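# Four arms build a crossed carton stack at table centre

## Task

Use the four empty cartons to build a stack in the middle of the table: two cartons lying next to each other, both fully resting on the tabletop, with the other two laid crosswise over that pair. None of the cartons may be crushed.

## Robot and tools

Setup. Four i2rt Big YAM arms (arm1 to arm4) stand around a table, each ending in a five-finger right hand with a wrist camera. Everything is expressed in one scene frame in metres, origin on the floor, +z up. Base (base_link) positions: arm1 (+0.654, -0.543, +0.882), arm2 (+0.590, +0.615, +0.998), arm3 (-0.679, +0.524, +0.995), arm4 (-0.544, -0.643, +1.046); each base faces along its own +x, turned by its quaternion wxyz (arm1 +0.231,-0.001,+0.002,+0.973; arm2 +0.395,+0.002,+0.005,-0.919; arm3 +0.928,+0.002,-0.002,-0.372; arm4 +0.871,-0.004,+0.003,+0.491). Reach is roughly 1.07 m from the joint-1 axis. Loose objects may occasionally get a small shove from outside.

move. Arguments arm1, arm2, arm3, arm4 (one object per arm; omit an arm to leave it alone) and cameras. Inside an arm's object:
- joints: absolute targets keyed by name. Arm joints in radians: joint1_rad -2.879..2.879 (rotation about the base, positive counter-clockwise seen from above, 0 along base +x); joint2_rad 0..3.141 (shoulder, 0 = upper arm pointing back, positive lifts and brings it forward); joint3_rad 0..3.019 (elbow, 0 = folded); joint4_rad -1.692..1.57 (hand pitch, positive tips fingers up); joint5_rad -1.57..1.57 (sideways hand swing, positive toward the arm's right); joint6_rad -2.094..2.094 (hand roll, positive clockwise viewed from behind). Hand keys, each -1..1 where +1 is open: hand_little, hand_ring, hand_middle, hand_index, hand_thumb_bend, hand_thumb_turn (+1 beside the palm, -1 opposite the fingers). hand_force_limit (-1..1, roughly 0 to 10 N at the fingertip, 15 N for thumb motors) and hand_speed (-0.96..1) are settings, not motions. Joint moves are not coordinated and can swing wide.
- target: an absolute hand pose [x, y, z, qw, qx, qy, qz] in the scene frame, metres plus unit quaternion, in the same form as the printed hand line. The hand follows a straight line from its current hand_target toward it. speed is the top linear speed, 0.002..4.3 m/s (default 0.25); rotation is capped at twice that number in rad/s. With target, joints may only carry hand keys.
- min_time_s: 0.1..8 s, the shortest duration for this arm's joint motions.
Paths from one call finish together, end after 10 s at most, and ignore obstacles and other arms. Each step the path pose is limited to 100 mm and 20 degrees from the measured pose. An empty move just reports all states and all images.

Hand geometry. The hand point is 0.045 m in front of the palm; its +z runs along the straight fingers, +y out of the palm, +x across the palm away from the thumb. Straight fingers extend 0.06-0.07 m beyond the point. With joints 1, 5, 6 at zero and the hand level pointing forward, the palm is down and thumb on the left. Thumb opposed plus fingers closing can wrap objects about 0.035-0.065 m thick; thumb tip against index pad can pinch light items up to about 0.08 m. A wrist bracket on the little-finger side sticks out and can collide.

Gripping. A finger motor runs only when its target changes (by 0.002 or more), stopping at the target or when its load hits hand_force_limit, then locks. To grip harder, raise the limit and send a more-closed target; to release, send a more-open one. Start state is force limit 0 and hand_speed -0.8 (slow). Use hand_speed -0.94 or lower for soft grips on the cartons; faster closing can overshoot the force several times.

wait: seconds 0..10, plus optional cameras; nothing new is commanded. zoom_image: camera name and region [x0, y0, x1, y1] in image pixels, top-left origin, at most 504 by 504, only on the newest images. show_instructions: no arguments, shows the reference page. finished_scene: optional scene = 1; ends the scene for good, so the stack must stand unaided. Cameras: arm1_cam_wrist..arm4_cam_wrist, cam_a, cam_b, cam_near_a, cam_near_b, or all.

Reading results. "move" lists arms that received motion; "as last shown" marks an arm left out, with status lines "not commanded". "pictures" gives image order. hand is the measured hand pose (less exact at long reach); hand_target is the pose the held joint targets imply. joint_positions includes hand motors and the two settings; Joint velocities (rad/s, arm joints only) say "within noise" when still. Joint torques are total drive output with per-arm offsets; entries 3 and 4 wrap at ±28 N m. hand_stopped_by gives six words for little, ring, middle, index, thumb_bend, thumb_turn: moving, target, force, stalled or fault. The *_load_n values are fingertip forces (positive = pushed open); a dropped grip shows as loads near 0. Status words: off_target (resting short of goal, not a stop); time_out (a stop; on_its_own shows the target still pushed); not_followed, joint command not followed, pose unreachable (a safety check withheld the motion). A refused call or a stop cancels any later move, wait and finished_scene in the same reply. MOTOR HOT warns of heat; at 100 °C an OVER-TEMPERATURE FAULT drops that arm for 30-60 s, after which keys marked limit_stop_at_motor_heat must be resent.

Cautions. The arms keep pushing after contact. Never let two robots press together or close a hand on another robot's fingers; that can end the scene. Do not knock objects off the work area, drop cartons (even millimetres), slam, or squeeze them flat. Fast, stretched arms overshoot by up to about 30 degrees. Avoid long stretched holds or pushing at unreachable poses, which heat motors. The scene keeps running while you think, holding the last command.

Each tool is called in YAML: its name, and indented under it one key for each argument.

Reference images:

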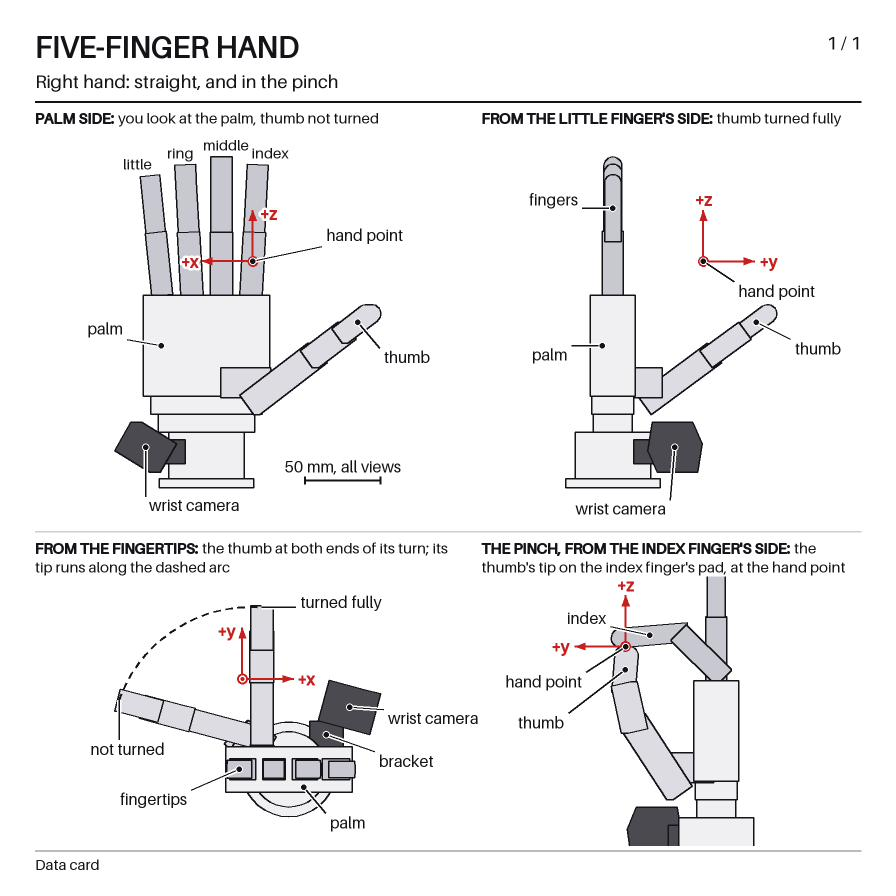

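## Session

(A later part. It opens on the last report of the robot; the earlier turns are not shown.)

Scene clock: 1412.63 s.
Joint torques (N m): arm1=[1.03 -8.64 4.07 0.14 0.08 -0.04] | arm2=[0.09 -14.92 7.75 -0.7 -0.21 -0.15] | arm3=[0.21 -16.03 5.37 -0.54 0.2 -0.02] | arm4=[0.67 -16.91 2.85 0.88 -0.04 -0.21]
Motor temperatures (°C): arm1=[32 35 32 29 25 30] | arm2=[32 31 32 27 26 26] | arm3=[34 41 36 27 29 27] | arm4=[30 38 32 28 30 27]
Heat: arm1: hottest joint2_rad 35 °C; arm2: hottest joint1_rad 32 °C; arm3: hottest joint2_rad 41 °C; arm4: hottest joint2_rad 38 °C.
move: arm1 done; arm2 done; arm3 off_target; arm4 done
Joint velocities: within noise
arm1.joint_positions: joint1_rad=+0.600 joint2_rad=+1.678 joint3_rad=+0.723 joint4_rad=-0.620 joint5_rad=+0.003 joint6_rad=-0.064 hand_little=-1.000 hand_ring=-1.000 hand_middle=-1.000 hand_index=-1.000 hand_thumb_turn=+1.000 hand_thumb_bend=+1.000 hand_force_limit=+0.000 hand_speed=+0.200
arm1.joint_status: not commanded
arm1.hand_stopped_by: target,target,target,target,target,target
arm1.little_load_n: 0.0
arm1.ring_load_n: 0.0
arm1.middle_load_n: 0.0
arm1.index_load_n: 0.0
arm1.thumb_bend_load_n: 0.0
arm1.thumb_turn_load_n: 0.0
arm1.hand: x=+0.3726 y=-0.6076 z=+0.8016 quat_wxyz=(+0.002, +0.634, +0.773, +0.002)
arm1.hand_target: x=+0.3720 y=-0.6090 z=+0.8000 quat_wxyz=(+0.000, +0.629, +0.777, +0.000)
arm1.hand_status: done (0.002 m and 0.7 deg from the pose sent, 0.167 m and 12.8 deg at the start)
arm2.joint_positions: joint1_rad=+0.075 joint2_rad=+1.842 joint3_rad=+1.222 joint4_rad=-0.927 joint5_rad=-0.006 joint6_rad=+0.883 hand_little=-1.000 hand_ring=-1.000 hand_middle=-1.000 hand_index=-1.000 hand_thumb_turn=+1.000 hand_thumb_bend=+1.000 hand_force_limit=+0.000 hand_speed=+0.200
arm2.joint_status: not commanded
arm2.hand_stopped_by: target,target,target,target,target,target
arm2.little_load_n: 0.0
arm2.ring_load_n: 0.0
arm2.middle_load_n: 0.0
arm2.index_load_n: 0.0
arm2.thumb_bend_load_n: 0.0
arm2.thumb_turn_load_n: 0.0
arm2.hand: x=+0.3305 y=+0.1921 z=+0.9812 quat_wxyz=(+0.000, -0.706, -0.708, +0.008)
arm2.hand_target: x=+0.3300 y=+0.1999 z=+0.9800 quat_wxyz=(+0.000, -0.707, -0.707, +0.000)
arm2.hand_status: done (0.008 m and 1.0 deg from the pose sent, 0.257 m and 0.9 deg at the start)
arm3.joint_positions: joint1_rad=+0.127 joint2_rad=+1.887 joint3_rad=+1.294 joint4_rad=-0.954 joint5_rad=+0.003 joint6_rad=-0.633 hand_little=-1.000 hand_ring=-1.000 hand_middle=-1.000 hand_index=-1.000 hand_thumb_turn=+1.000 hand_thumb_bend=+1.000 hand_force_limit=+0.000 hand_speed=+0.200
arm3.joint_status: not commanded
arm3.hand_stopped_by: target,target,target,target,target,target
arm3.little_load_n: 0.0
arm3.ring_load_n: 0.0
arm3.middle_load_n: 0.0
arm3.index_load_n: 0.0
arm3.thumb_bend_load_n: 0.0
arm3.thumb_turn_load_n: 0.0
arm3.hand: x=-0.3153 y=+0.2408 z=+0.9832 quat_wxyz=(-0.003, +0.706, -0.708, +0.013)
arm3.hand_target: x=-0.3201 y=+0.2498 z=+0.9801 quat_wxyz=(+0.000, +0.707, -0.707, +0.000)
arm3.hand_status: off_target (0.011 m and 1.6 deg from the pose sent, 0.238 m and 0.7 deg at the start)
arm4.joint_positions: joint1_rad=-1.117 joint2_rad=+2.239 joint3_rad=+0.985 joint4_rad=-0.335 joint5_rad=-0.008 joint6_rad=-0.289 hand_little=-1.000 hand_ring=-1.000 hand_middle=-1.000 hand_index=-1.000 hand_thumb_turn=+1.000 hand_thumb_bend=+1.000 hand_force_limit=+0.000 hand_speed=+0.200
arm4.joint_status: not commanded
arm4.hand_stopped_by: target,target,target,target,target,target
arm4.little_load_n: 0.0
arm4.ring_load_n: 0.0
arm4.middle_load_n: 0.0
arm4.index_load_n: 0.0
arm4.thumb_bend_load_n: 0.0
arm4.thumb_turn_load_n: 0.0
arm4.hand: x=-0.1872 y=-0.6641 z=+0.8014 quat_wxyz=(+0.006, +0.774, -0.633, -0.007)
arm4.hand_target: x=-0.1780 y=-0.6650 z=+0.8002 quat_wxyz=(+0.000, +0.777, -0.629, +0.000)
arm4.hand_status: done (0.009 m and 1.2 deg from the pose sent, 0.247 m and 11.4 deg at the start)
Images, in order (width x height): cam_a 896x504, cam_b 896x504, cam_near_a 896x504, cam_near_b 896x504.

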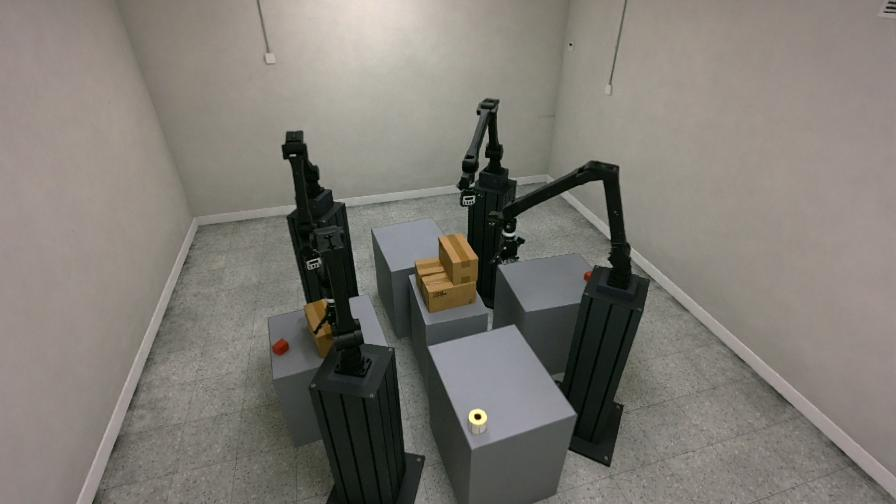

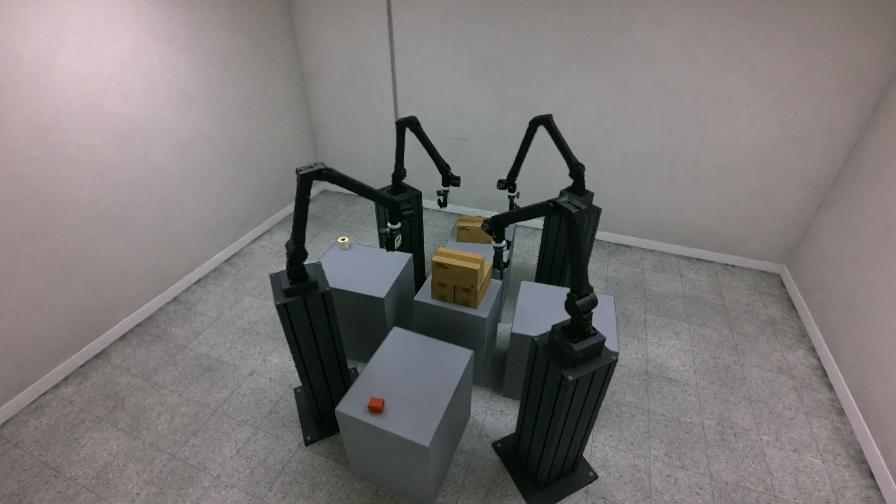

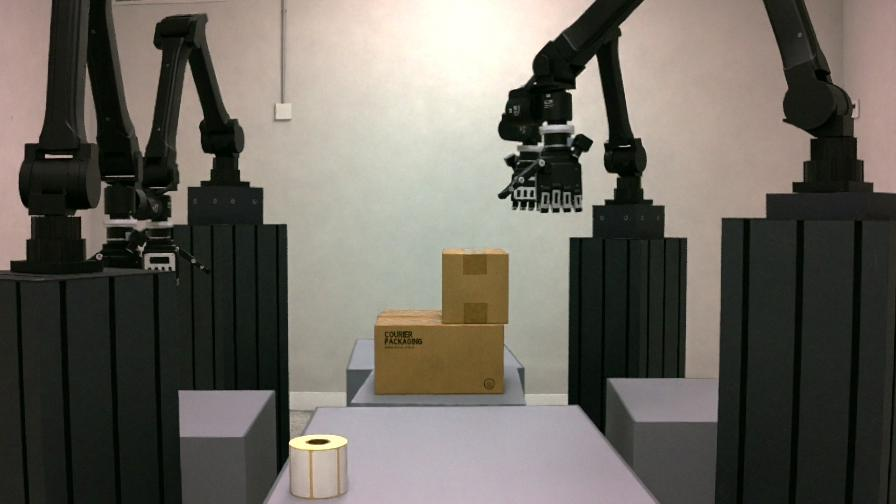

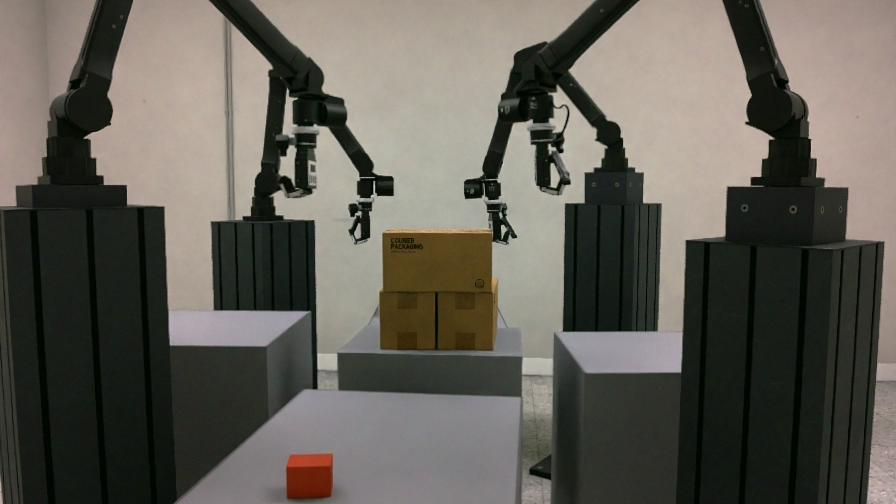

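move:
  arm2: {"target":[0.330,0.42,1.0,0,0.7071,0.7071,0],"speed":0.25}
  arm3: {"target":[-0.330,0.45,1.0,0,0.7071,-0.7071,0],"speed":0.25}
  arm4: {"target":[-0.178,-0.665,0.67,0,0.7771,-0.6293,0],"speed":0.2}
  arm1: {"target":[0.372,-0.609,0.67,0,0.6293,0.7771,0],"speed":0.2}
  cameras: ["cam_a","cam_b","arm4_cam_wrist","arm1_cam_wrist"]

zoom_image:
  camera: "cam_b"
  region: [420, 180, 540, 270]

zoom_image:
  camera: "cam_a"
  region: [270, 270, 390, 360]

Scene clock: 1423.90 s.
Joint torques (N m): arm1=[0.73 -10.17 2.61 0.08 0.1 -0.07] | arm2=[0.38 -9.52 7.31 -0.03 -0.21 -0.1] | arm3=[-0.21 -12.75 5.04 0.47 0.17 -0.01] | arm4=[1.14 -18.14 1.24 0.88 -0.03 -0.2]
Motor temperatures (°C): arm1=[32 35 32 29 25 30] | arm2=[32 31 32 27 26 26] | arm3=[34 39 36 27 29 27] | arm4=[30 38 32 28 30 27]
Heat: arm1: hottest joint2_rad 35 °C; arm2: hottest joint1_rad 32 °C; arm3: hottest joint2_rad 39 °C; arm4: hottest joint2_rad 38 °C.
move: arm1 done; arm2 done; arm3 done; arm4 done
Joint velocities: within noise
arm1.joint_positions: joint1_rad=+0.600 joint2_rad=+2.074 joint3_rad=+0.718 joint4_rad=-0.235 joint5_rad=+0.003 joint6_rad=-0.064 hand_little=-1.000 hand_ring=-1.000 hand_middle=-1.000 hand_index=-1.000 hand_thumb_turn=+1.000 hand_thumb_bend=+1.000 hand_force_limit=+0.000 hand_speed=+0.200
arm1.joint_status: not commanded
arm1.hand_stopped_by: target,target,target,target,target,target
arm1.little_load_n: 0.0
arm1.ring_load_n: 0.0
arm1.middle_load_n: 0.0
arm1.index_load_n: 0.0
arm1.thumb_bend_load_n: 0.0
arm1.thumb_turn_load_n: 0.0
arm1.hand: x=+0.3820 y=-0.6069 z=+0.6709 quat_wxyz=(+0.007, +0.634, +0.773, +0.007)
arm1.hand_target: x=+0.3720 y=-0.6090 z=+0.6702 quat_wxyz=(+0.000, +0.629, +0.777, +0.000)
arm1.hand_status: done (0.010 m and 1.3 deg from the pose sent, 0.132 m and 0.7 deg at the start)
arm2.joint_positions: joint1_rad=-0.329 joint2_rad=+1.509 joint3_rad=+0.822 joint4_rad=-0.888 joint5_rad=-0.007 joint6_rad=+0.479 hand_little=-1.000 hand_ring=-1.000 hand_middle=-1.000 hand_index=-1.000 hand_thumb_turn=+1.000 hand_thumb_bend=+1.000 hand_force_limit=+0.000 hand_speed=+0.200
arm2.joint_status: not commanded
arm2.hand_stopped_by: target,target,target,target,target,target
arm2.little_load_n: 0.0
arm2.ring_load_n: 0.0
arm2.middle_load_n: 0.0
arm2.index_load_n: 0.5
arm2.thumb_bend_load_n: 0.0
arm2.thumb_turn_load_n: 0.0
arm2.hand: x=+0.3312 y=+0.4167 z=+0.9993 quat_wxyz=(+0.000, -0.706, -0.708, -0.005)
arm2.hand_target: x=+0.3300 y=+0.4200 z=+0.9999 quat_wxyz=(+0.000, -0.707, -0.707, +0.000)
arm2.hand_status: done (0.004 m and 0.6 deg from the pose sent, 0.229 m and 1.0 deg at the start)
arm3.joint_positions: joint1_rad=+0.509 joint2_rad=+1.658 joint3_rad=+1.011 joint4_rad=-0.937 joint5_rad=+0.001 joint6_rad=-0.255 hand_little=-1.000 hand_ring=-1.000 hand_middle=-1.000 hand_index=-1.000 hand_thumb_turn=+1.000 hand_thumb_bend=+1.000 hand_force_limit=+0.000 hand_speed=+0.200
arm3.joint_status: not commanded
arm3.hand_stopped_by: target,target,target,target,target,target
arm3.little_load_n: 0.0
arm3.ring_load_n: 0.0
arm3.middle_load_n: 0.0
arm3.index_load_n: 0.0
arm3.thumb_bend_load_n: 0.0
arm3.thumb_turn_load_n: 0.0
arm3.hand: x=-0.3292 y=+0.4476 z=+1.0015 quat_wxyz=(+0.001, +0.708, -0.707, -0.004)
arm3.hand_target: x=-0.3300 y=+0.4500 z=+1.0000 quat_wxyz=(+0.000, +0.707, -0.707, +0.000)
arm3.hand_status: done (0.003 m and 0.5 deg from the pose sent, 0.210 m and 1.6 deg at the start)
arm4.joint_positions: joint1_rad=-1.117 joint2_rad=+2.587 joint3_rad=+1.153 joint4_rad=-0.148 joint5_rad=-0.008 joint6_rad=-0.289 hand_little=-1.000 hand_ring=-1.000 hand_middle=-1.000 hand_index=-1.000 hand_thumb_turn=+1.000 hand_thumb_bend=+1.000 hand_force_limit=+0.000 hand_speed=+0.200
arm4.joint_status: not commanded
arm4.hand_stopped_by: target,target,target,target,target,target
arm4.little_load_n: 0.0
arm4.ring_load_n: 0.0
arm4.middle_load_n: 0.0
arm4.index_load_n: 0.0
arm4.thumb_bend_load_n: 0.0
arm4.thumb_turn_load_n: 0.0
arm4.hand: x=-0.1831 y=-0.6657 z=+0.6720 quat_wxyz=(+0.004, +0.774, -0.633, -0.004)
arm4.hand_target: x=-0.1781 y=-0.6650 z=+0.6700 quat_wxyz=(+0.000, +0.777, -0.629, +0.000)
arm4.hand_status: done (0.006 m and 0.9 deg from the pose sent, 0.132 m and 1.2 deg at the start)
pictures: arm1_cam_wrist, arm4_cam_wrist, cam_a, cam_b
Images, in order (width x height): arm1_cam_wrist 672x504, arm4_cam_wrist 672x504, cam_a 896x504, cam_b 896x504.

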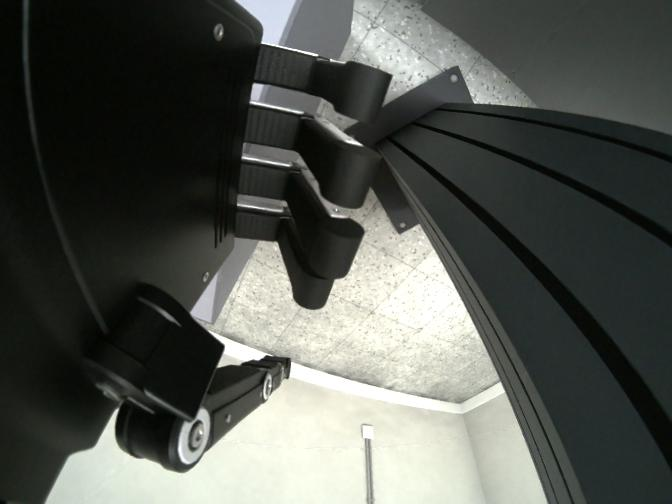

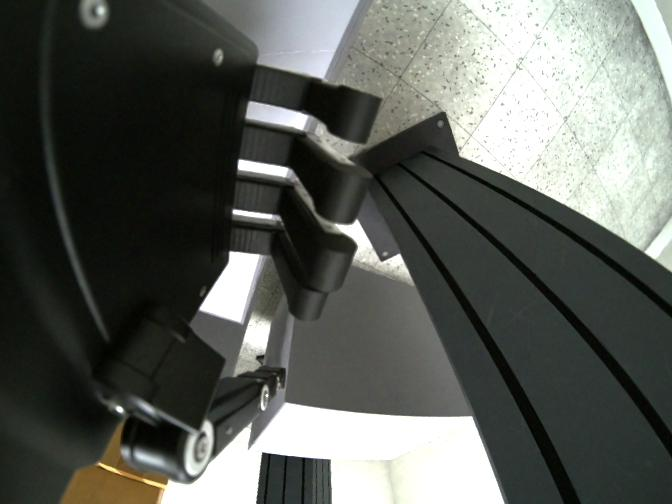

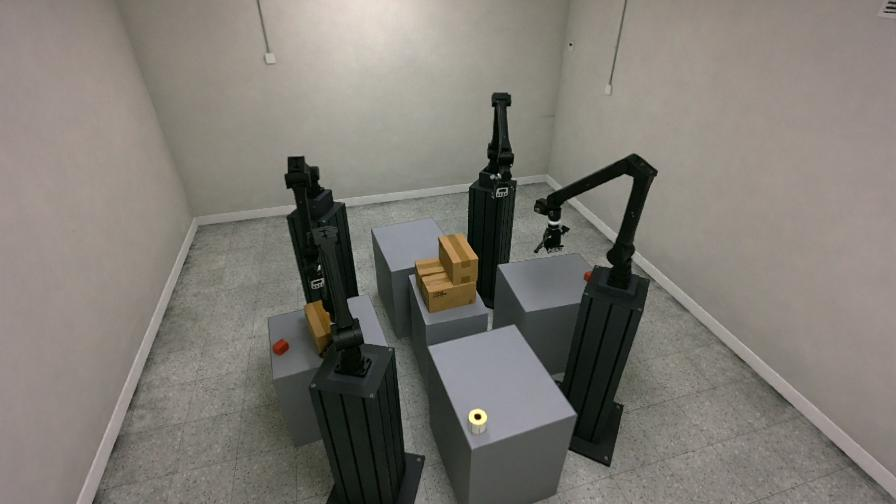

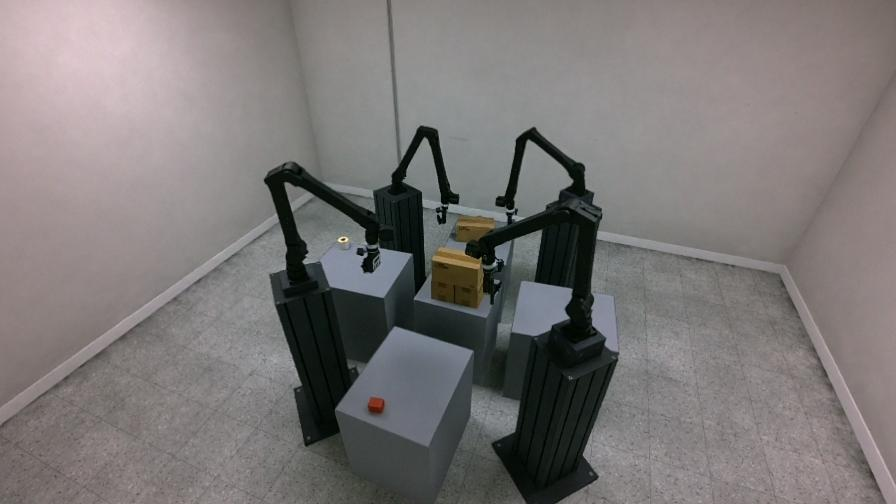

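Scaled by 4.200 from the camera's image (finer frame: 1280x720).

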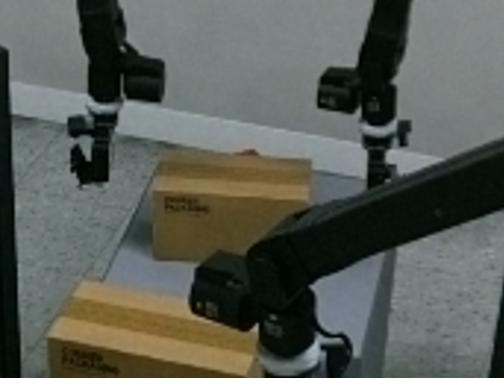

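Scaled by 4.200 from the camera's image (finer frame: 1280x720).

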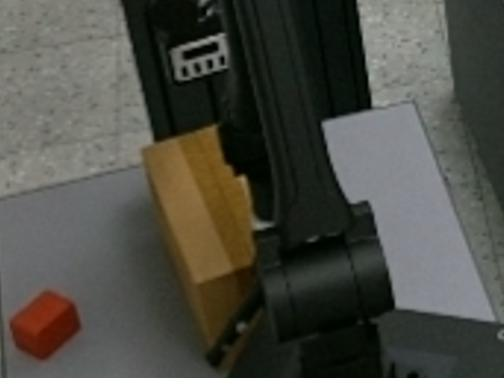

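move:
  arm4: {"target":[-0.165,-0.668,0.62,0,0.7771,-0.6293,0],"speed":0.15}
  arm1: {"target":[0.350,-0.604,0.62,0,0.6293,0.7771,0],"speed":0.15}
  arm3: {"target":[-0.420,0.50,1.0,0,0.7071,-0.7071,0],"speed":0.25}
  cameras: ["cam_a","cam_b"]

zoom_image:
  camera: "cam_b"
  region: [430, 190, 530, 265]

zoom_image:
  camera: "cam_a"
  region: [280, 270, 380, 345]

Scene clock: 1455.40 s.
Joint torques (N m): arm1=[-0.03 -11.22 2.11 0.17 0.08 -0.09] | arm2=[-0.15 -9.99 7.06 0.2 -0.18 -0.12] | arm3=[0.26 -8.53 4.85 0.46 0.14 -0.03] | arm4=[0.26 -19.14 1.18 0.75 -0.01 -0.19]
Motor temperatures (°C): arm1=[32 36 31 29 25 30] | arm2=[32 30 31 27 26 26] | arm3=[34 37 35 27 29 27] | arm4=[30 37 31 28 30 27]
Heat: arm1: hottest joint2_rad 36 °C; arm2: hottest joint1_rad 32 °C; arm3: hottest joint2_rad 37 °C; arm4: hottest joint2_rad 37 °C.
move: arm1 done; arm3 done; arm4 done
Joint velocities: within noise
arm1.joint_positions: joint1_rad=+0.589 joint2_rad=+2.241 joint3_rad=+0.820 joint4_rad=-0.167 joint5_rad=+0.003 joint6_rad=-0.084 hand_little=-1.000 hand_ring=-1.000 hand_middle=-1.000 hand_index=-1.000 hand_thumb_turn=+1.000 hand_thumb_bend=+1.000 hand_force_limit=+0.000 hand_speed=+0.200
arm1.joint_status: not commanded
arm1.hand_stopped_by: target,target,target,target,target,target
arm1.little_load_n: 0.0
arm1.ring_load_n: 0.0
arm1.middle_load_n: 0.0
arm1.index_load_n: 0.0
arm1.thumb_bend_load_n: -0.5
arm1.thumb_turn_load_n: 0.0
arm1.hand: x=+0.3593 y=-0.6055 z=+0.6218 quat_wxyz=(+0.006, +0.630, +0.776, +0.006)
arm1.hand_target: x=+0.3499 y=-0.6039 z=+0.6202 quat_wxyz=(+0.000, +0.629, +0.777, +0.000)
arm1.hand_status: done (0.010 m and 1.0 deg from the pose sent, 0.060 m and 1.3 deg at the start)
arm2: as last shown
arm2.joint_positions: joint1_rad=-0.329 joint2_rad=+1.509 joint3_rad=+0.822 joint4_rad=-0.888 joint5_rad=-0.007 joint6_rad=+0.478 hand_little=-1.000 hand_ring=-1.000 hand_middle=-1.000 hand_index=-1.000 hand_thumb_turn=+1.000 hand_thumb_bend=+1.000 hand_force_limit=+0.000 hand_speed=+0.200
arm2.index_load_n: 0.0
arm3.joint_positions: joint1_rad=+0.585 joint2_rad=+1.424 joint3_rad=+0.737 joint4_rad=-0.896 joint5_rad=+0.001 joint6_rad=-0.174 hand_little=-1.000 hand_ring=-1.000 hand_middle=-1.000 hand_index=-1.000 hand_thumb_turn=+1.000 hand_thumb_bend=+1.000 hand_force_limit=+0.000 hand_speed=+0.200
arm3.joint_status: not commanded
arm3.hand_stopped_by: target,target,target,target,target,target
arm3.little_load_n: 0.0
arm3.ring_load_n: 0.0
arm3.middle_load_n: 0.0
arm3.index_load_n: 0.0
arm3.thumb_bend_load_n: 0.0
arm3.thumb_turn_load_n: 0.0
arm3.hand: x=-0.4187 y=+0.4965 z=+1.0023 quat_wxyz=(+0.001, +0.706, -0.709, -0.003)
arm3.hand_target: x=-0.4200 y=+0.4999 z=+1.0001 quat_wxyz=(+0.000, +0.707, -0.707, +0.000)
arm3.hand_status: done (0.004 m and 0.5 deg from the pose sent, 0.105 m and 0.5 deg at the start)
arm4.joint_positions: joint1_rad=-1.117 joint2_rad=+2.723 joint3_rad=+1.283 joint4_rad=-0.138 joint5_rad=-0.008 joint6_rad=-0.290 hand_little=-1.000 hand_ring=-1.000 hand_middle=-1.000 hand_index=-1.000 hand_thumb_turn=+1.000 hand_thumb_bend=+1.000 hand_force_limit=+0.000 hand_speed=+0.200
arm4.joint_status: not commanded
arm4.hand_stopped_by: target,target,target,target,target,target
arm4.little_load_n: 0.0
arm4.ring_load_n: 0.0
arm4.middle_load_n: 0.0
arm4.index_load_n: 0.0
arm4.thumb_bend_load_n: -0.5
arm4.thumb_turn_load_n: 0.0
arm4.hand: x=-0.1689 y=-0.6675 z=+0.6216 quat_wxyz=(+0.003, +0.774, -0.633, -0.003)
arm4.hand_target: x=-0.1650 y=-0.6680 z=+0.6201 quat_wxyz=(+0.000, +0.777, -0.629, +0.000)
arm4.hand_status: done (0.004 m and 0.7 deg from the pose sent, 0.055 m and 0.9 deg at the start)
Images, in order (width x height): cam_a 896x504, cam_b 896x504.

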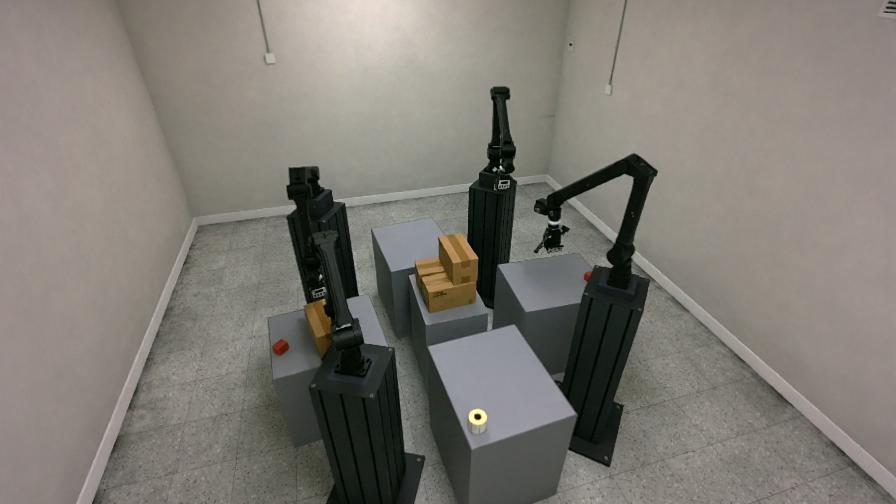

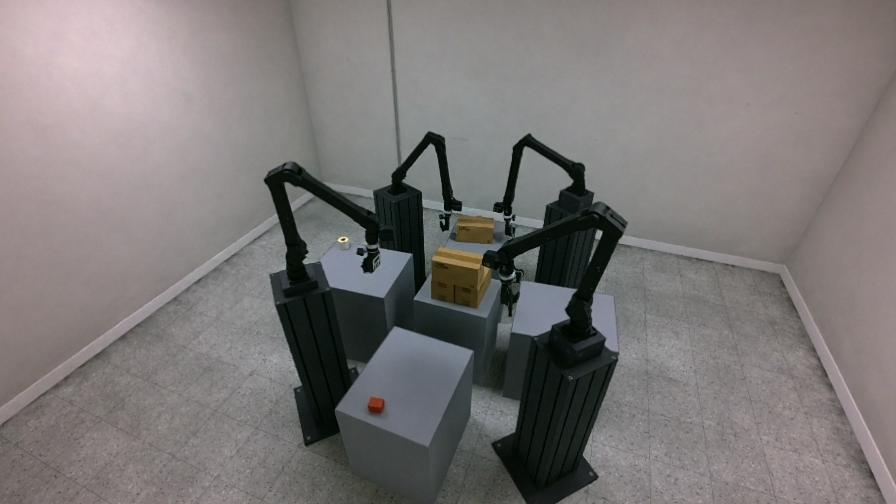

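Scaled by 5.040 from the camera's image (finer frame: 1280x720).

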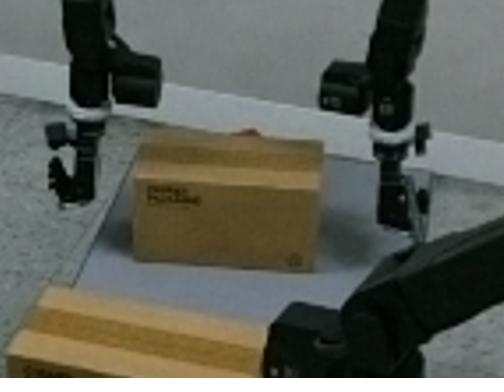

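Scaled by 5.040 from the camera's image (finer frame: 1280x720).

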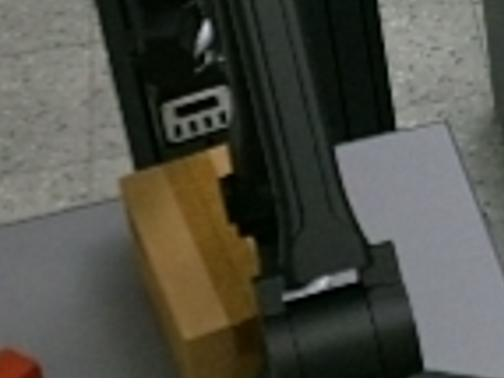

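move:
  arm4: {"target":[-0.127,-0.6806,0.602,0,0.7986,-0.6018,0],"speed":0.15}
  arm1: {"target":[0.338,-0.6092,0.602,0,0.6018,0.7986,0],"speed":0.15}
  cameras: ["cam_a","cam_b"]

zoom_image:
  camera: "cam_b"
  region: [430, 190, 530, 265]

zoom_image:
  camera: "cam_a"
  region: [280, 270, 380, 345]

Scene clock: 1479.03 s.
Joint torques (N m): arm1=[1.03 -11.69 2.22 0.09 0.1 -0.08] | arm2=[0.79 -9.88 7.12 0.01 -0.19 -0.13] | arm3=[0.32 -8.53 4.82 0.47 0.14 -0.02] | arm4=[-0.03 -19.55 2.15 0.4 -0.03 -0.21]
Motor temperatures (°C): arm1=[32 36 30 29 25 30] | arm2=[32 30 31 27 26 26] | arm3=[34 36 35 27 28 27] | arm4=[30 37 31 28 30 27]
Heat: arm1: hottest joint2_rad 36 °C; arm2: hottest joint1_rad 32 °C; arm3: hottest joint2_rad 36 °C; arm4: hottest joint2_rad 37 °C.
move: arm1 done; arm4 done
Joint velocities: within noise
arm1.joint_positions: joint1_rad=+0.597 joint2_rad=+2.300 joint3_rad=+0.877 joint4_rad=-0.165 joint5_rad=+0.003 joint6_rad=-0.132 hand_little=-1.000 hand_ring=-1.000 hand_middle=-1.000 hand_index=-1.000 hand_thumb_turn=+1.000 hand_thumb_bend=+1.000 hand_force_limit=+0.000 hand_speed=+0.200
arm1.joint_status: not commanded
arm1.hand_stopped_by: target,target,target,target,target,target
arm1.little_load_n: 0.0
arm1.ring_load_n: 0.0
arm1.middle_load_n: 0.0
arm1.index_load_n: 0.0
arm1.thumb_bend_load_n: 0.0
arm1.thumb_turn_load_n: 0.0
arm1.hand: x=+0.3468 y=-0.6067 z=+0.6043 quat_wxyz=(+0.006, +0.608, +0.794, +0.006)
arm1.hand_target: x=+0.3382 y=-0.6092 z=+0.6022 quat_wxyz=(+0.000, +0.602, +0.799, +0.000)
arm1.hand_status: done (0.009 m and 1.3 deg from the pose sent, 0.029 m and 4.3 deg at the start)
arm2, arm3: as last shown
arm3.joint_positions: joint1_rad=+0.585 joint2_rad=+1.424 joint3_rad=+0.737 joint4_rad=-0.896 joint5_rad=+0.001 joint6_rad=-0.173 hand_little=-1.000 hand_ring=-1.000 hand_middle=-1.000 hand_index=-1.000 hand_thumb_turn=+1.000 hand_thumb_bend=+1.000 hand_force_limit=+0.000 hand_speed=+0.200
arm3.hand: x=-0.4186 y=+0.4965 z=+1.0023 quat_wxyz=(+0.001, +0.705, -0.709, -0.003)
arm4.joint_positions: joint1_rad=-1.118 joint2_rad=+2.781 joint3_rad=+1.434 joint4_rad=-0.218 joint5_rad=-0.008 joint6_rad=-0.368 hand_little=-1.000 hand_ring=-1.000 hand_middle=-1.000 hand_index=-1.000 hand_thumb_turn=+1.000 hand_thumb_bend=+1.000 hand_force_limit=+0.000 hand_speed=+0.200
arm4.joint_status: not commanded
arm4.hand_stopped_by: target,target,target,target,target,target
arm4.little_load_n: 0.0
arm4.ring_load_n: 0.0
arm4.middle_load_n: 0.0
arm4.index_load_n: 0.0
arm4.thumb_bend_load_n: 0.0
arm4.thumb_turn_load_n: 0.0
arm4.hand: x=-0.1269 y=-0.6775 z=+0.6051 quat_wxyz=(-0.001, +0.798, -0.603, +0.003)
arm4.hand_target: x=-0.1270 y=-0.6806 z=+0.6021 quat_wxyz=(+0.000, +0.799, -0.602, +0.000)
arm4.hand_status: done (0.004 m and 0.4 deg from the pose sent, 0.048 m and 4.6 deg at the start)
Images, in order (width x height): cam_a 896x504, cam_b 896x504.

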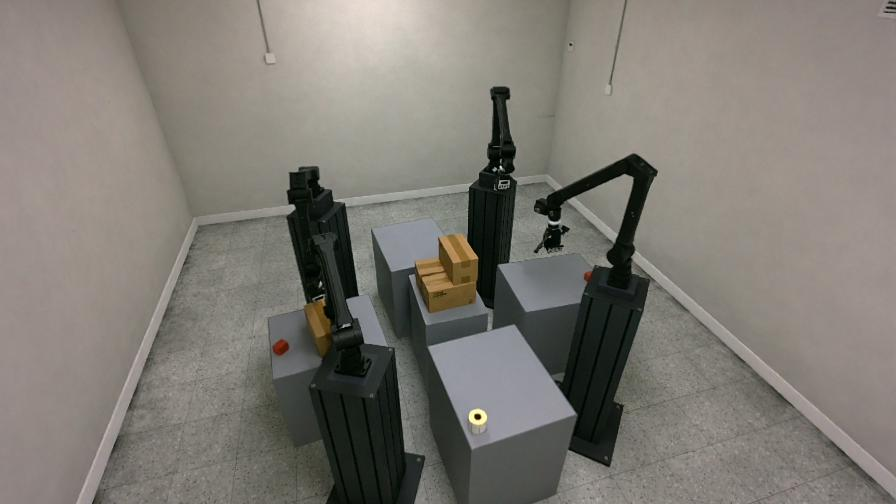

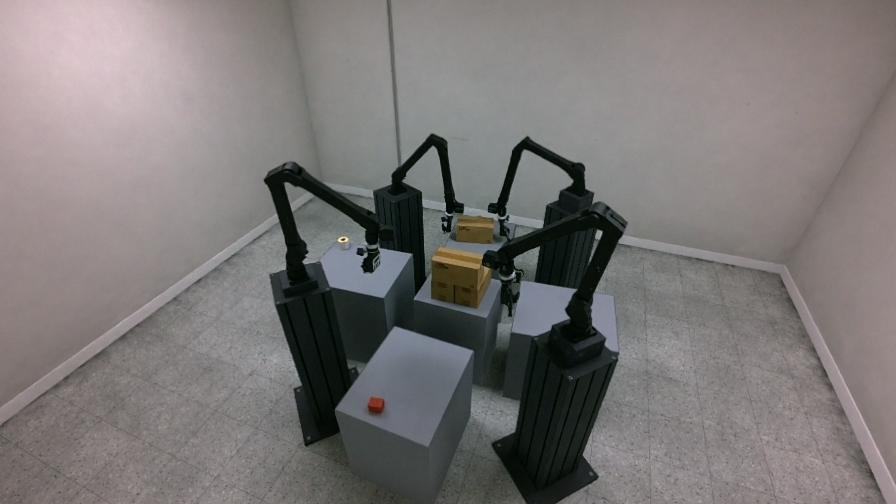

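Scaled by 5.040 from the camera's image (finer frame: 1280x720).

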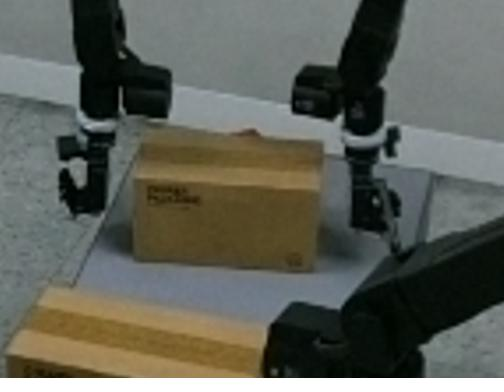

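Scaled by 5.040 from the camera's image (finer frame: 1280x720).

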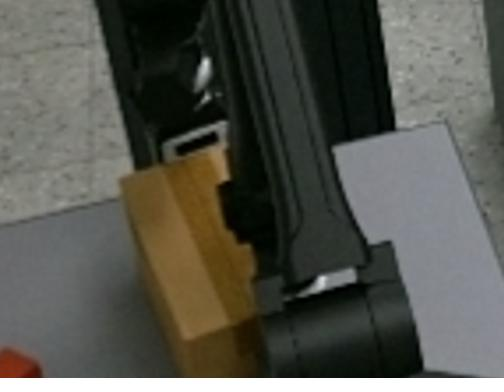

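move:
  arm4: {"target":[-0.0837,-0.6652,0.600,-0.0160,0.7986,-0.6018,0.0120],"speed":0.06}
  arm1: {"target":[0.3024,-0.6215,0.600,-0.0120,0.6018,0.7986,-0.0160],"speed":0.06}
  cameras: ["cam_a","cam_b"]

zoom_image:
  camera: "cam_b"
  region: [430, 190, 530, 265]

Scene clock: 1490.80 s.
Joint torques (N m): arm1=[1.14 -12.34 2.95 -0.34 0 0.05] | arm2=[-0.79 -9.52 7.32 -0.02 -0.22 -0.11] | arm3=[0.21 -8.59 4.83 0.49 0.14 -0.01] | arm4=[1.55 -21.01 2.99 0.34 -0.04 -0.02]
Motor temperatures (°C): arm1=[32 36 30 29 25 30] | arm2=[32 29 31 27 26 26] | arm3=[34 35 34 27 28 27] | arm4=[30 37 31 28 30 27]
Heat: arm1: hottest joint2_rad 36 °C; arm2: hottest joint1_rad 32 °C; arm3: hottest joint2_rad 35 °C; arm4: hottest joint2_rad 37 °C.
move: arm1 done; arm4 done
Joint velocities: within noise
arm1.joint_positions: joint1_rad=+0.611 joint2_rad=+2.314 joint3_rad=+0.948 joint4_rad=-0.173 joint5_rad=+0.001 joint6_rad=-0.132 hand_little=-1.000 hand_ring=-1.000 hand_middle=-1.000 hand_index=-1.000 hand_thumb_turn=+1.000 hand_thumb_bend=+1.000 hand_force_limit=+0.000 hand_speed=+0.200
arm1.joint_status: not commanded
arm1.hand_stopped_by: target,target,target,target,target,target
arm1.little_load_n: 0.0
arm1.ring_load_n: 0.0
arm1.middle_load_n: 0.0
arm1.index_load_n: 0.0
arm1.thumb_bend_load_n: 0.0
arm1.thumb_turn_load_n: 0.0
arm1.hand: x=+0.3101 y=-0.6171 z=+0.6009 quat_wxyz=(-0.010, +0.603, +0.798, -0.013)
arm1.hand_target: x=+0.3025 y=-0.6215 z=+0.6001 quat_wxyz=(-0.012, +0.602, +0.798, -0.016)
arm1.hand_status: done (0.009 m and 0.5 deg from the pose sent, 0.047 m and 3.4 deg at the start)
arm2, arm3: as last shown
arm2.ring_load_n: 0.5
arm4.joint_positions: joint1_rad=-1.100 joint2_rad=+2.802 joint3_rad=+1.532 joint4_rad=-0.264 joint5_rad=-0.021 joint6_rad=-0.353 hand_little=-1.000 hand_ring=-1.000 hand_middle=-1.000 hand_index=-1.000 hand_thumb_turn=+1.000 hand_thumb_bend=+1.000 hand_force_limit=+0.000 hand_speed=+0.200
arm4.joint_status: not commanded
arm4.hand_stopped_by: target,target,target,target,target,target
arm4.little_load_n: 0.0
arm4.ring_load_n: 0.0
arm4.middle_load_n: 0.0
arm4.index_load_n: 0.0
arm4.thumb_bend_load_n: -0.5
arm4.thumb_turn_load_n: 0.0
arm4.hand: x=-0.0879 y=-0.6691 z=+0.6027 quat_wxyz=(-0.014, +0.799, -0.601, +0.012)
arm4.hand_target: x=-0.0838 y=-0.6652 z=+0.6001 quat_wxyz=(-0.016, +0.799, -0.602, +0.012)
arm4.hand_status: done (0.006 m and 0.2 deg from the pose sent, 0.045 m and 2.1 deg at the start)
Images, in order (width x height): cam_a 896x504, cam_b 896x504.

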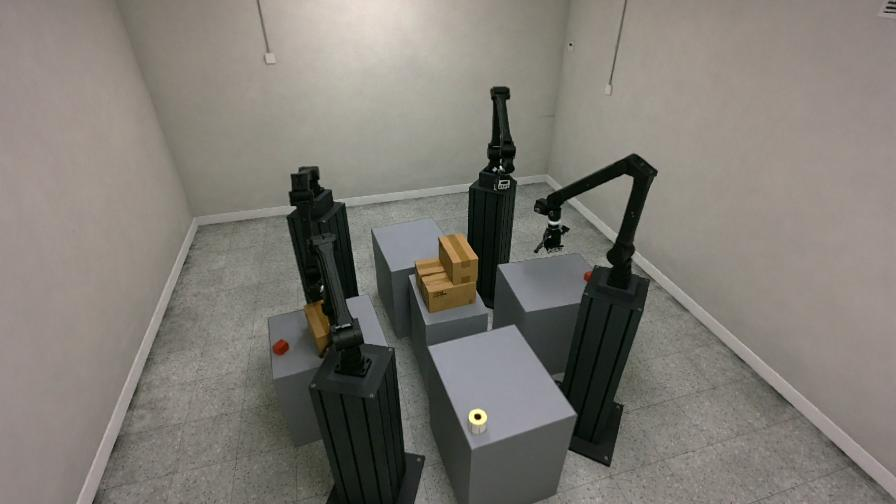

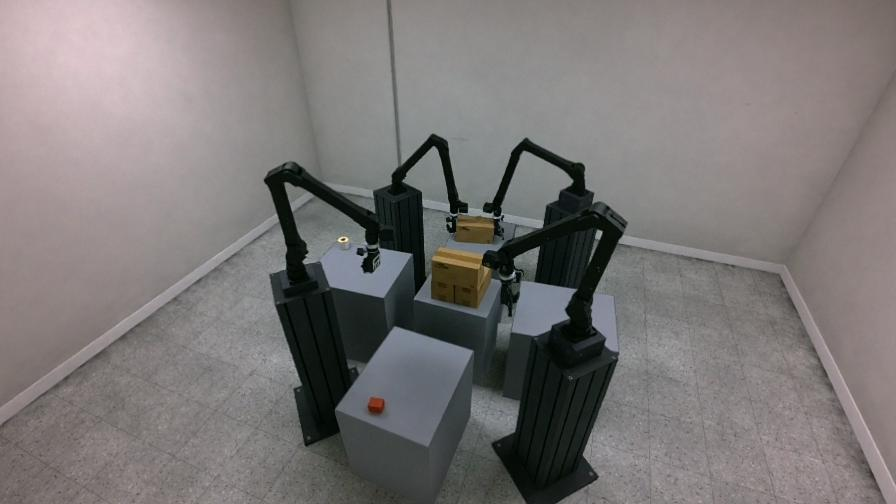

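Scaled by 5.040 from the camera's image (finer frame: 1280x720).

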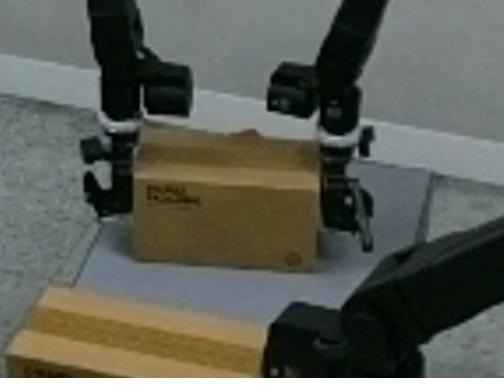

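move:
  arm4: {"target":[-0.059,-0.6645,0.602,-0.0319,0.7986,-0.6018,0.0241],"speed":0.05}
  arm1: {"target":[0.2784,-0.6295,0.602,-0.0241,0.6018,0.7986,-0.0319],"speed":0.05}

move:
  arm4: {"target":[-0.041,-0.6595,0.606,-0.0439,0.7986,-0.6018,0.0331],"speed":0.05}
  arm1: {"target":[0.2600,-0.6345,0.606,-0.0331,0.6018,0.7986,-0.0439],"speed":0.05}
  cameras: ["cam_a","cam_b"]

zoom_image:
  camera: "cam_b"
  region: [430, 190, 530, 265]

zoom_image:
  camera: "cam_a"
  region: [280, 270, 380, 345]

Scene clock: 1496.83 s.
Joint torques (N m): arm1=[1.61 -12.98 4.62 0.21 -0.14 -0.04] | arm2=[0.32 -9.29 7.21 -0.06 -0.18 -0.15] | arm3=[0.26 -8.53 4.82 0.49 0.14 -0.01] | arm4=[1.73 -21.77 4.44 0.84 -0.26 -0.16]
Motor temperatures (°C): arm1=[32 36 30 29 25 30] | arm2=[32 29 31 27 26 26] | arm3=[34 35 34 27 28 27] | arm4=[30 37 31 28 30 27]
Heat: arm1: hottest joint2_rad 36 °C; arm2: hottest joint1_rad 32 °C; arm3: hottest joint2_rad 35 °C; arm4: hottest joint2_rad 37 °C.
move: arm1 off_target; arm4 off_target
Joint velocities: within noise
arm1.joint_positions: joint1_rad=+0.612 joint2_rad=+2.318 joint3_rad=+0.961 joint4_rad=-0.187 joint5_rad=+0.000 joint6_rad=-0.116 hand_little=-1.000 hand_ring=-1.000 hand_middle=-1.000 hand_index=-1.000 hand_thumb_turn=+1.000 hand_thumb_bend=+1.000 hand_force_limit=+0.000 hand_speed=+0.200
arm1.joint_status: not commanded
arm1.hand_stopped_by: target,target,target,target,target,target
arm1.little_load_n: 0.0
arm1.ring_load_n: 0.0
arm1.middle_load_n: 0.0
arm1.index_load_n: 0.0
arm1.thumb_bend_load_n: 0.0
arm1.thumb_turn_load_n: 0.0
arm1.hand: x=+0.3076 y=-0.6186 z=+0.6006 quat_wxyz=(-0.008, +0.609, +0.793, -0.011)
arm1.hand_target: x=+0.2790 y=-0.6294 z=+0.6032 quat_wxyz=(-0.024, +0.601, +0.798, -0.032)
arm1.hand_status: off_target (0.031 m and 3.2 deg from the pose sent, 0.034 m and 2.7 deg at the start)
arm2, arm3: as last shown
arm2.ring_load_n: 0.0
arm4.joint_positions: joint1_rad=-1.101 joint2_rad=+2.813 joint3_rad=+1.553 joint4_rad=-0.275 joint5_rad=-0.029 joint6_rad=-0.338 hand_little=-1.000 hand_ring=-1.000 hand_middle=-1.000 hand_index=-1.000 hand_thumb_turn=+1.000 hand_thumb_bend=+1.000 hand_force_limit=+0.000 hand_speed=+0.200
arm4.joint_status: not commanded
arm4.hand_stopped_by: target,target,target,target,target,target
arm4.little_load_n: 0.0
arm4.ring_load_n: 0.0
arm4.middle_load_n: 0.0
arm4.index_load_n: 0.0
arm4.thumb_bend_load_n: 0.0
arm4.thumb_turn_load_n: 0.0
arm4.hand: x=-0.0833 y=-0.6673 z=+0.6002 quat_wxyz=(-0.018, +0.794, -0.607, +0.010)
arm4.hand_target: x=-0.0594 y=-0.6645 z=+0.6029 quat_wxyz=(-0.032, +0.798, -0.601, +0.024)
arm4.hand_status: off_target (0.025 m and 2.5 deg from the pose sent, 0.029 m and 2.4 deg at the start)
pictures: none

Scene clock: 1497.80 s.
Joint torques (N m): arm1=[1.79 -13.74 5.89 0.5 -0.27 -0.1] | arm2=[0.09 -9.35 7.28 -0.03 -0.17 -0.14] | arm3=[0.21 -8.53 4.82 0.44 0.14 -0.02] | arm4=[2.26 -22.24 5.24 1.05 -0.41 -0.23]
Motor temperatures (°C): arm1=[32 36 30 29 25 30] | arm2=[32 29 31 27 26 26] | arm3=[34 35 34 27 28 27] | arm4=[30 37 31 28 30 27]
Heat: arm1: hottest joint2_rad 36 °C; arm2: hottest joint1_rad 32 °C; arm3: hottest joint2_rad 35 °C; arm4: hottest joint2_rad 37 °C.
move: arm1 off_target; arm4 off_target
Joint velocities: within noise
arm1.joint_positions: joint1_rad=+0.612 joint2_rad=+2.318 joint3_rad=+0.968 joint4_rad=-0.200 joint5_rad=+0.000 joint6_rad=-0.105 hand_little=-1.000 hand_ring=-1.000 hand_middle=-1.000 hand_index=-1.000 hand_thumb_turn=+1.000 hand_thumb_bend=+1.000 hand_force_limit=+0.000 hand_speed=+0.200
arm1.joint_status: not commanded
arm1.hand_stopped_by: target,target,target,target,target,target
arm1.little_load_n: 0.0
arm1.ring_load_n: 0.0
arm1.middle_load_n: 0.0
arm1.index_load_n: 0.0
arm1.thumb_bend_load_n: 0.0
arm1.thumb_turn_load_n: 0.0
arm1.hand: x=+0.3065 y=-0.6196 z=+0.6016 quat_wxyz=(-0.006, +0.613, +0.790, -0.008)
arm1.hand_target: x=+0.2614 y=-0.6344 z=+0.6088 quat_wxyz=(-0.033, +0.601, +0.798, -0.044)
arm1.hand_status: off_target (0.049 m and 5.4 deg from the pose sent, 0.050 m and 4.9 deg at the start)
arm2, arm3: as last shown
arm3.thumb_bend_load_n: -0.5
arm4.joint_positions: joint1_rad=-1.101 joint2_rad=+2.813 joint3_rad=+1.560 joint4_rad=-0.281 joint5_rad=-0.034 joint6_rad=-0.319 hand_little=-1.000 hand_ring=-1.000 hand_middle=-1.000 hand_index=-1.000 hand_thumb_turn=+1.000 hand_thumb_bend=+1.000 hand_force_limit=+0.000 hand_speed=+0.200
arm4.joint_status: not commanded
arm4.hand_stopped_by: target,target,target,target,target,target
arm4.little_load_n: 0.0
arm4.ring_load_n: 0.0
arm4.middle_load_n: 0.0
arm4.index_load_n: 0.0
arm4.thumb_bend_load_n: 0.0
arm4.thumb_turn_load_n: 0.0
arm4.hand: x=-0.0810 y=-0.6652 z=+0.6007 quat_wxyz=(-0.020, +0.788, -0.615, +0.008)
arm4.hand_target: x=-0.0419 y=-0.6593 z=+0.6080 quat_wxyz=(-0.044, +0.797, -0.601, +0.033)
arm4.hand_status: off_target (0.041 m and 4.4 deg from the pose sent, 0.043 m and 4.1 deg at the start)
Images, in order (width x height): cam_a 896x504, cam_b 896x504.

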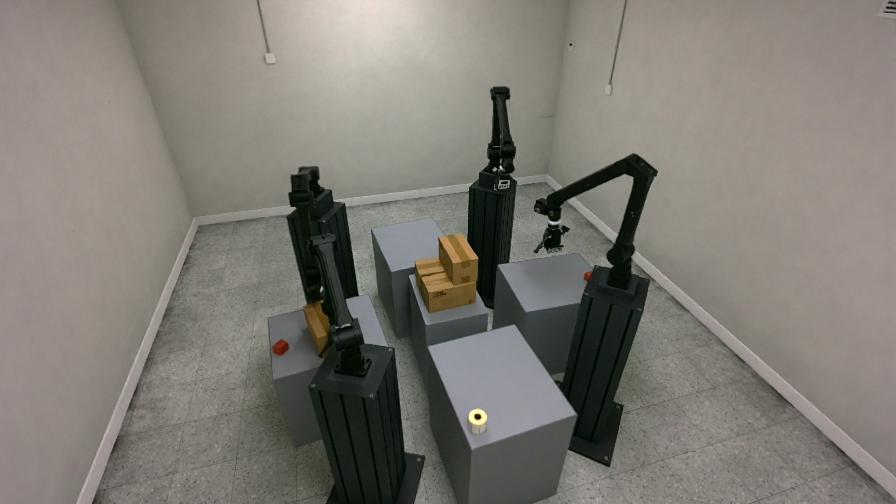

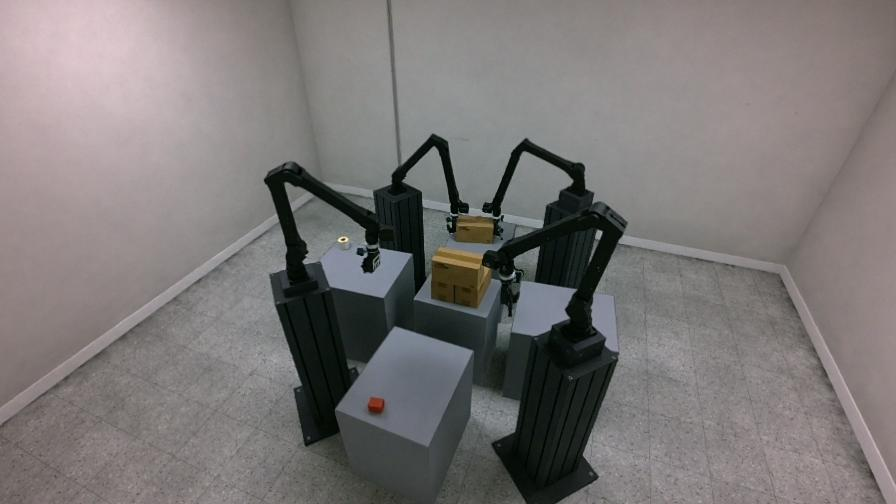

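Scaled by 5.040 from the camera's image (finer frame: 1280x720).

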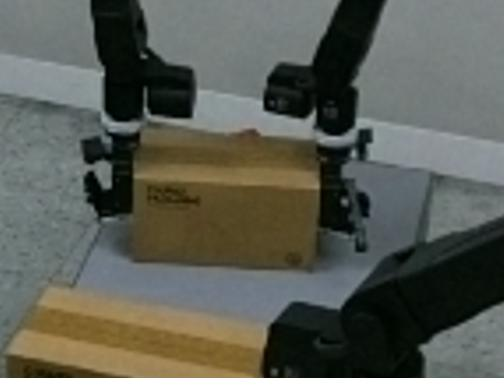

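Scaled by 5.040 from the camera's image (finer frame: 1280x720).

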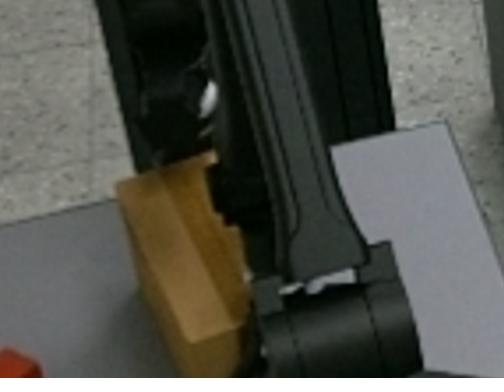

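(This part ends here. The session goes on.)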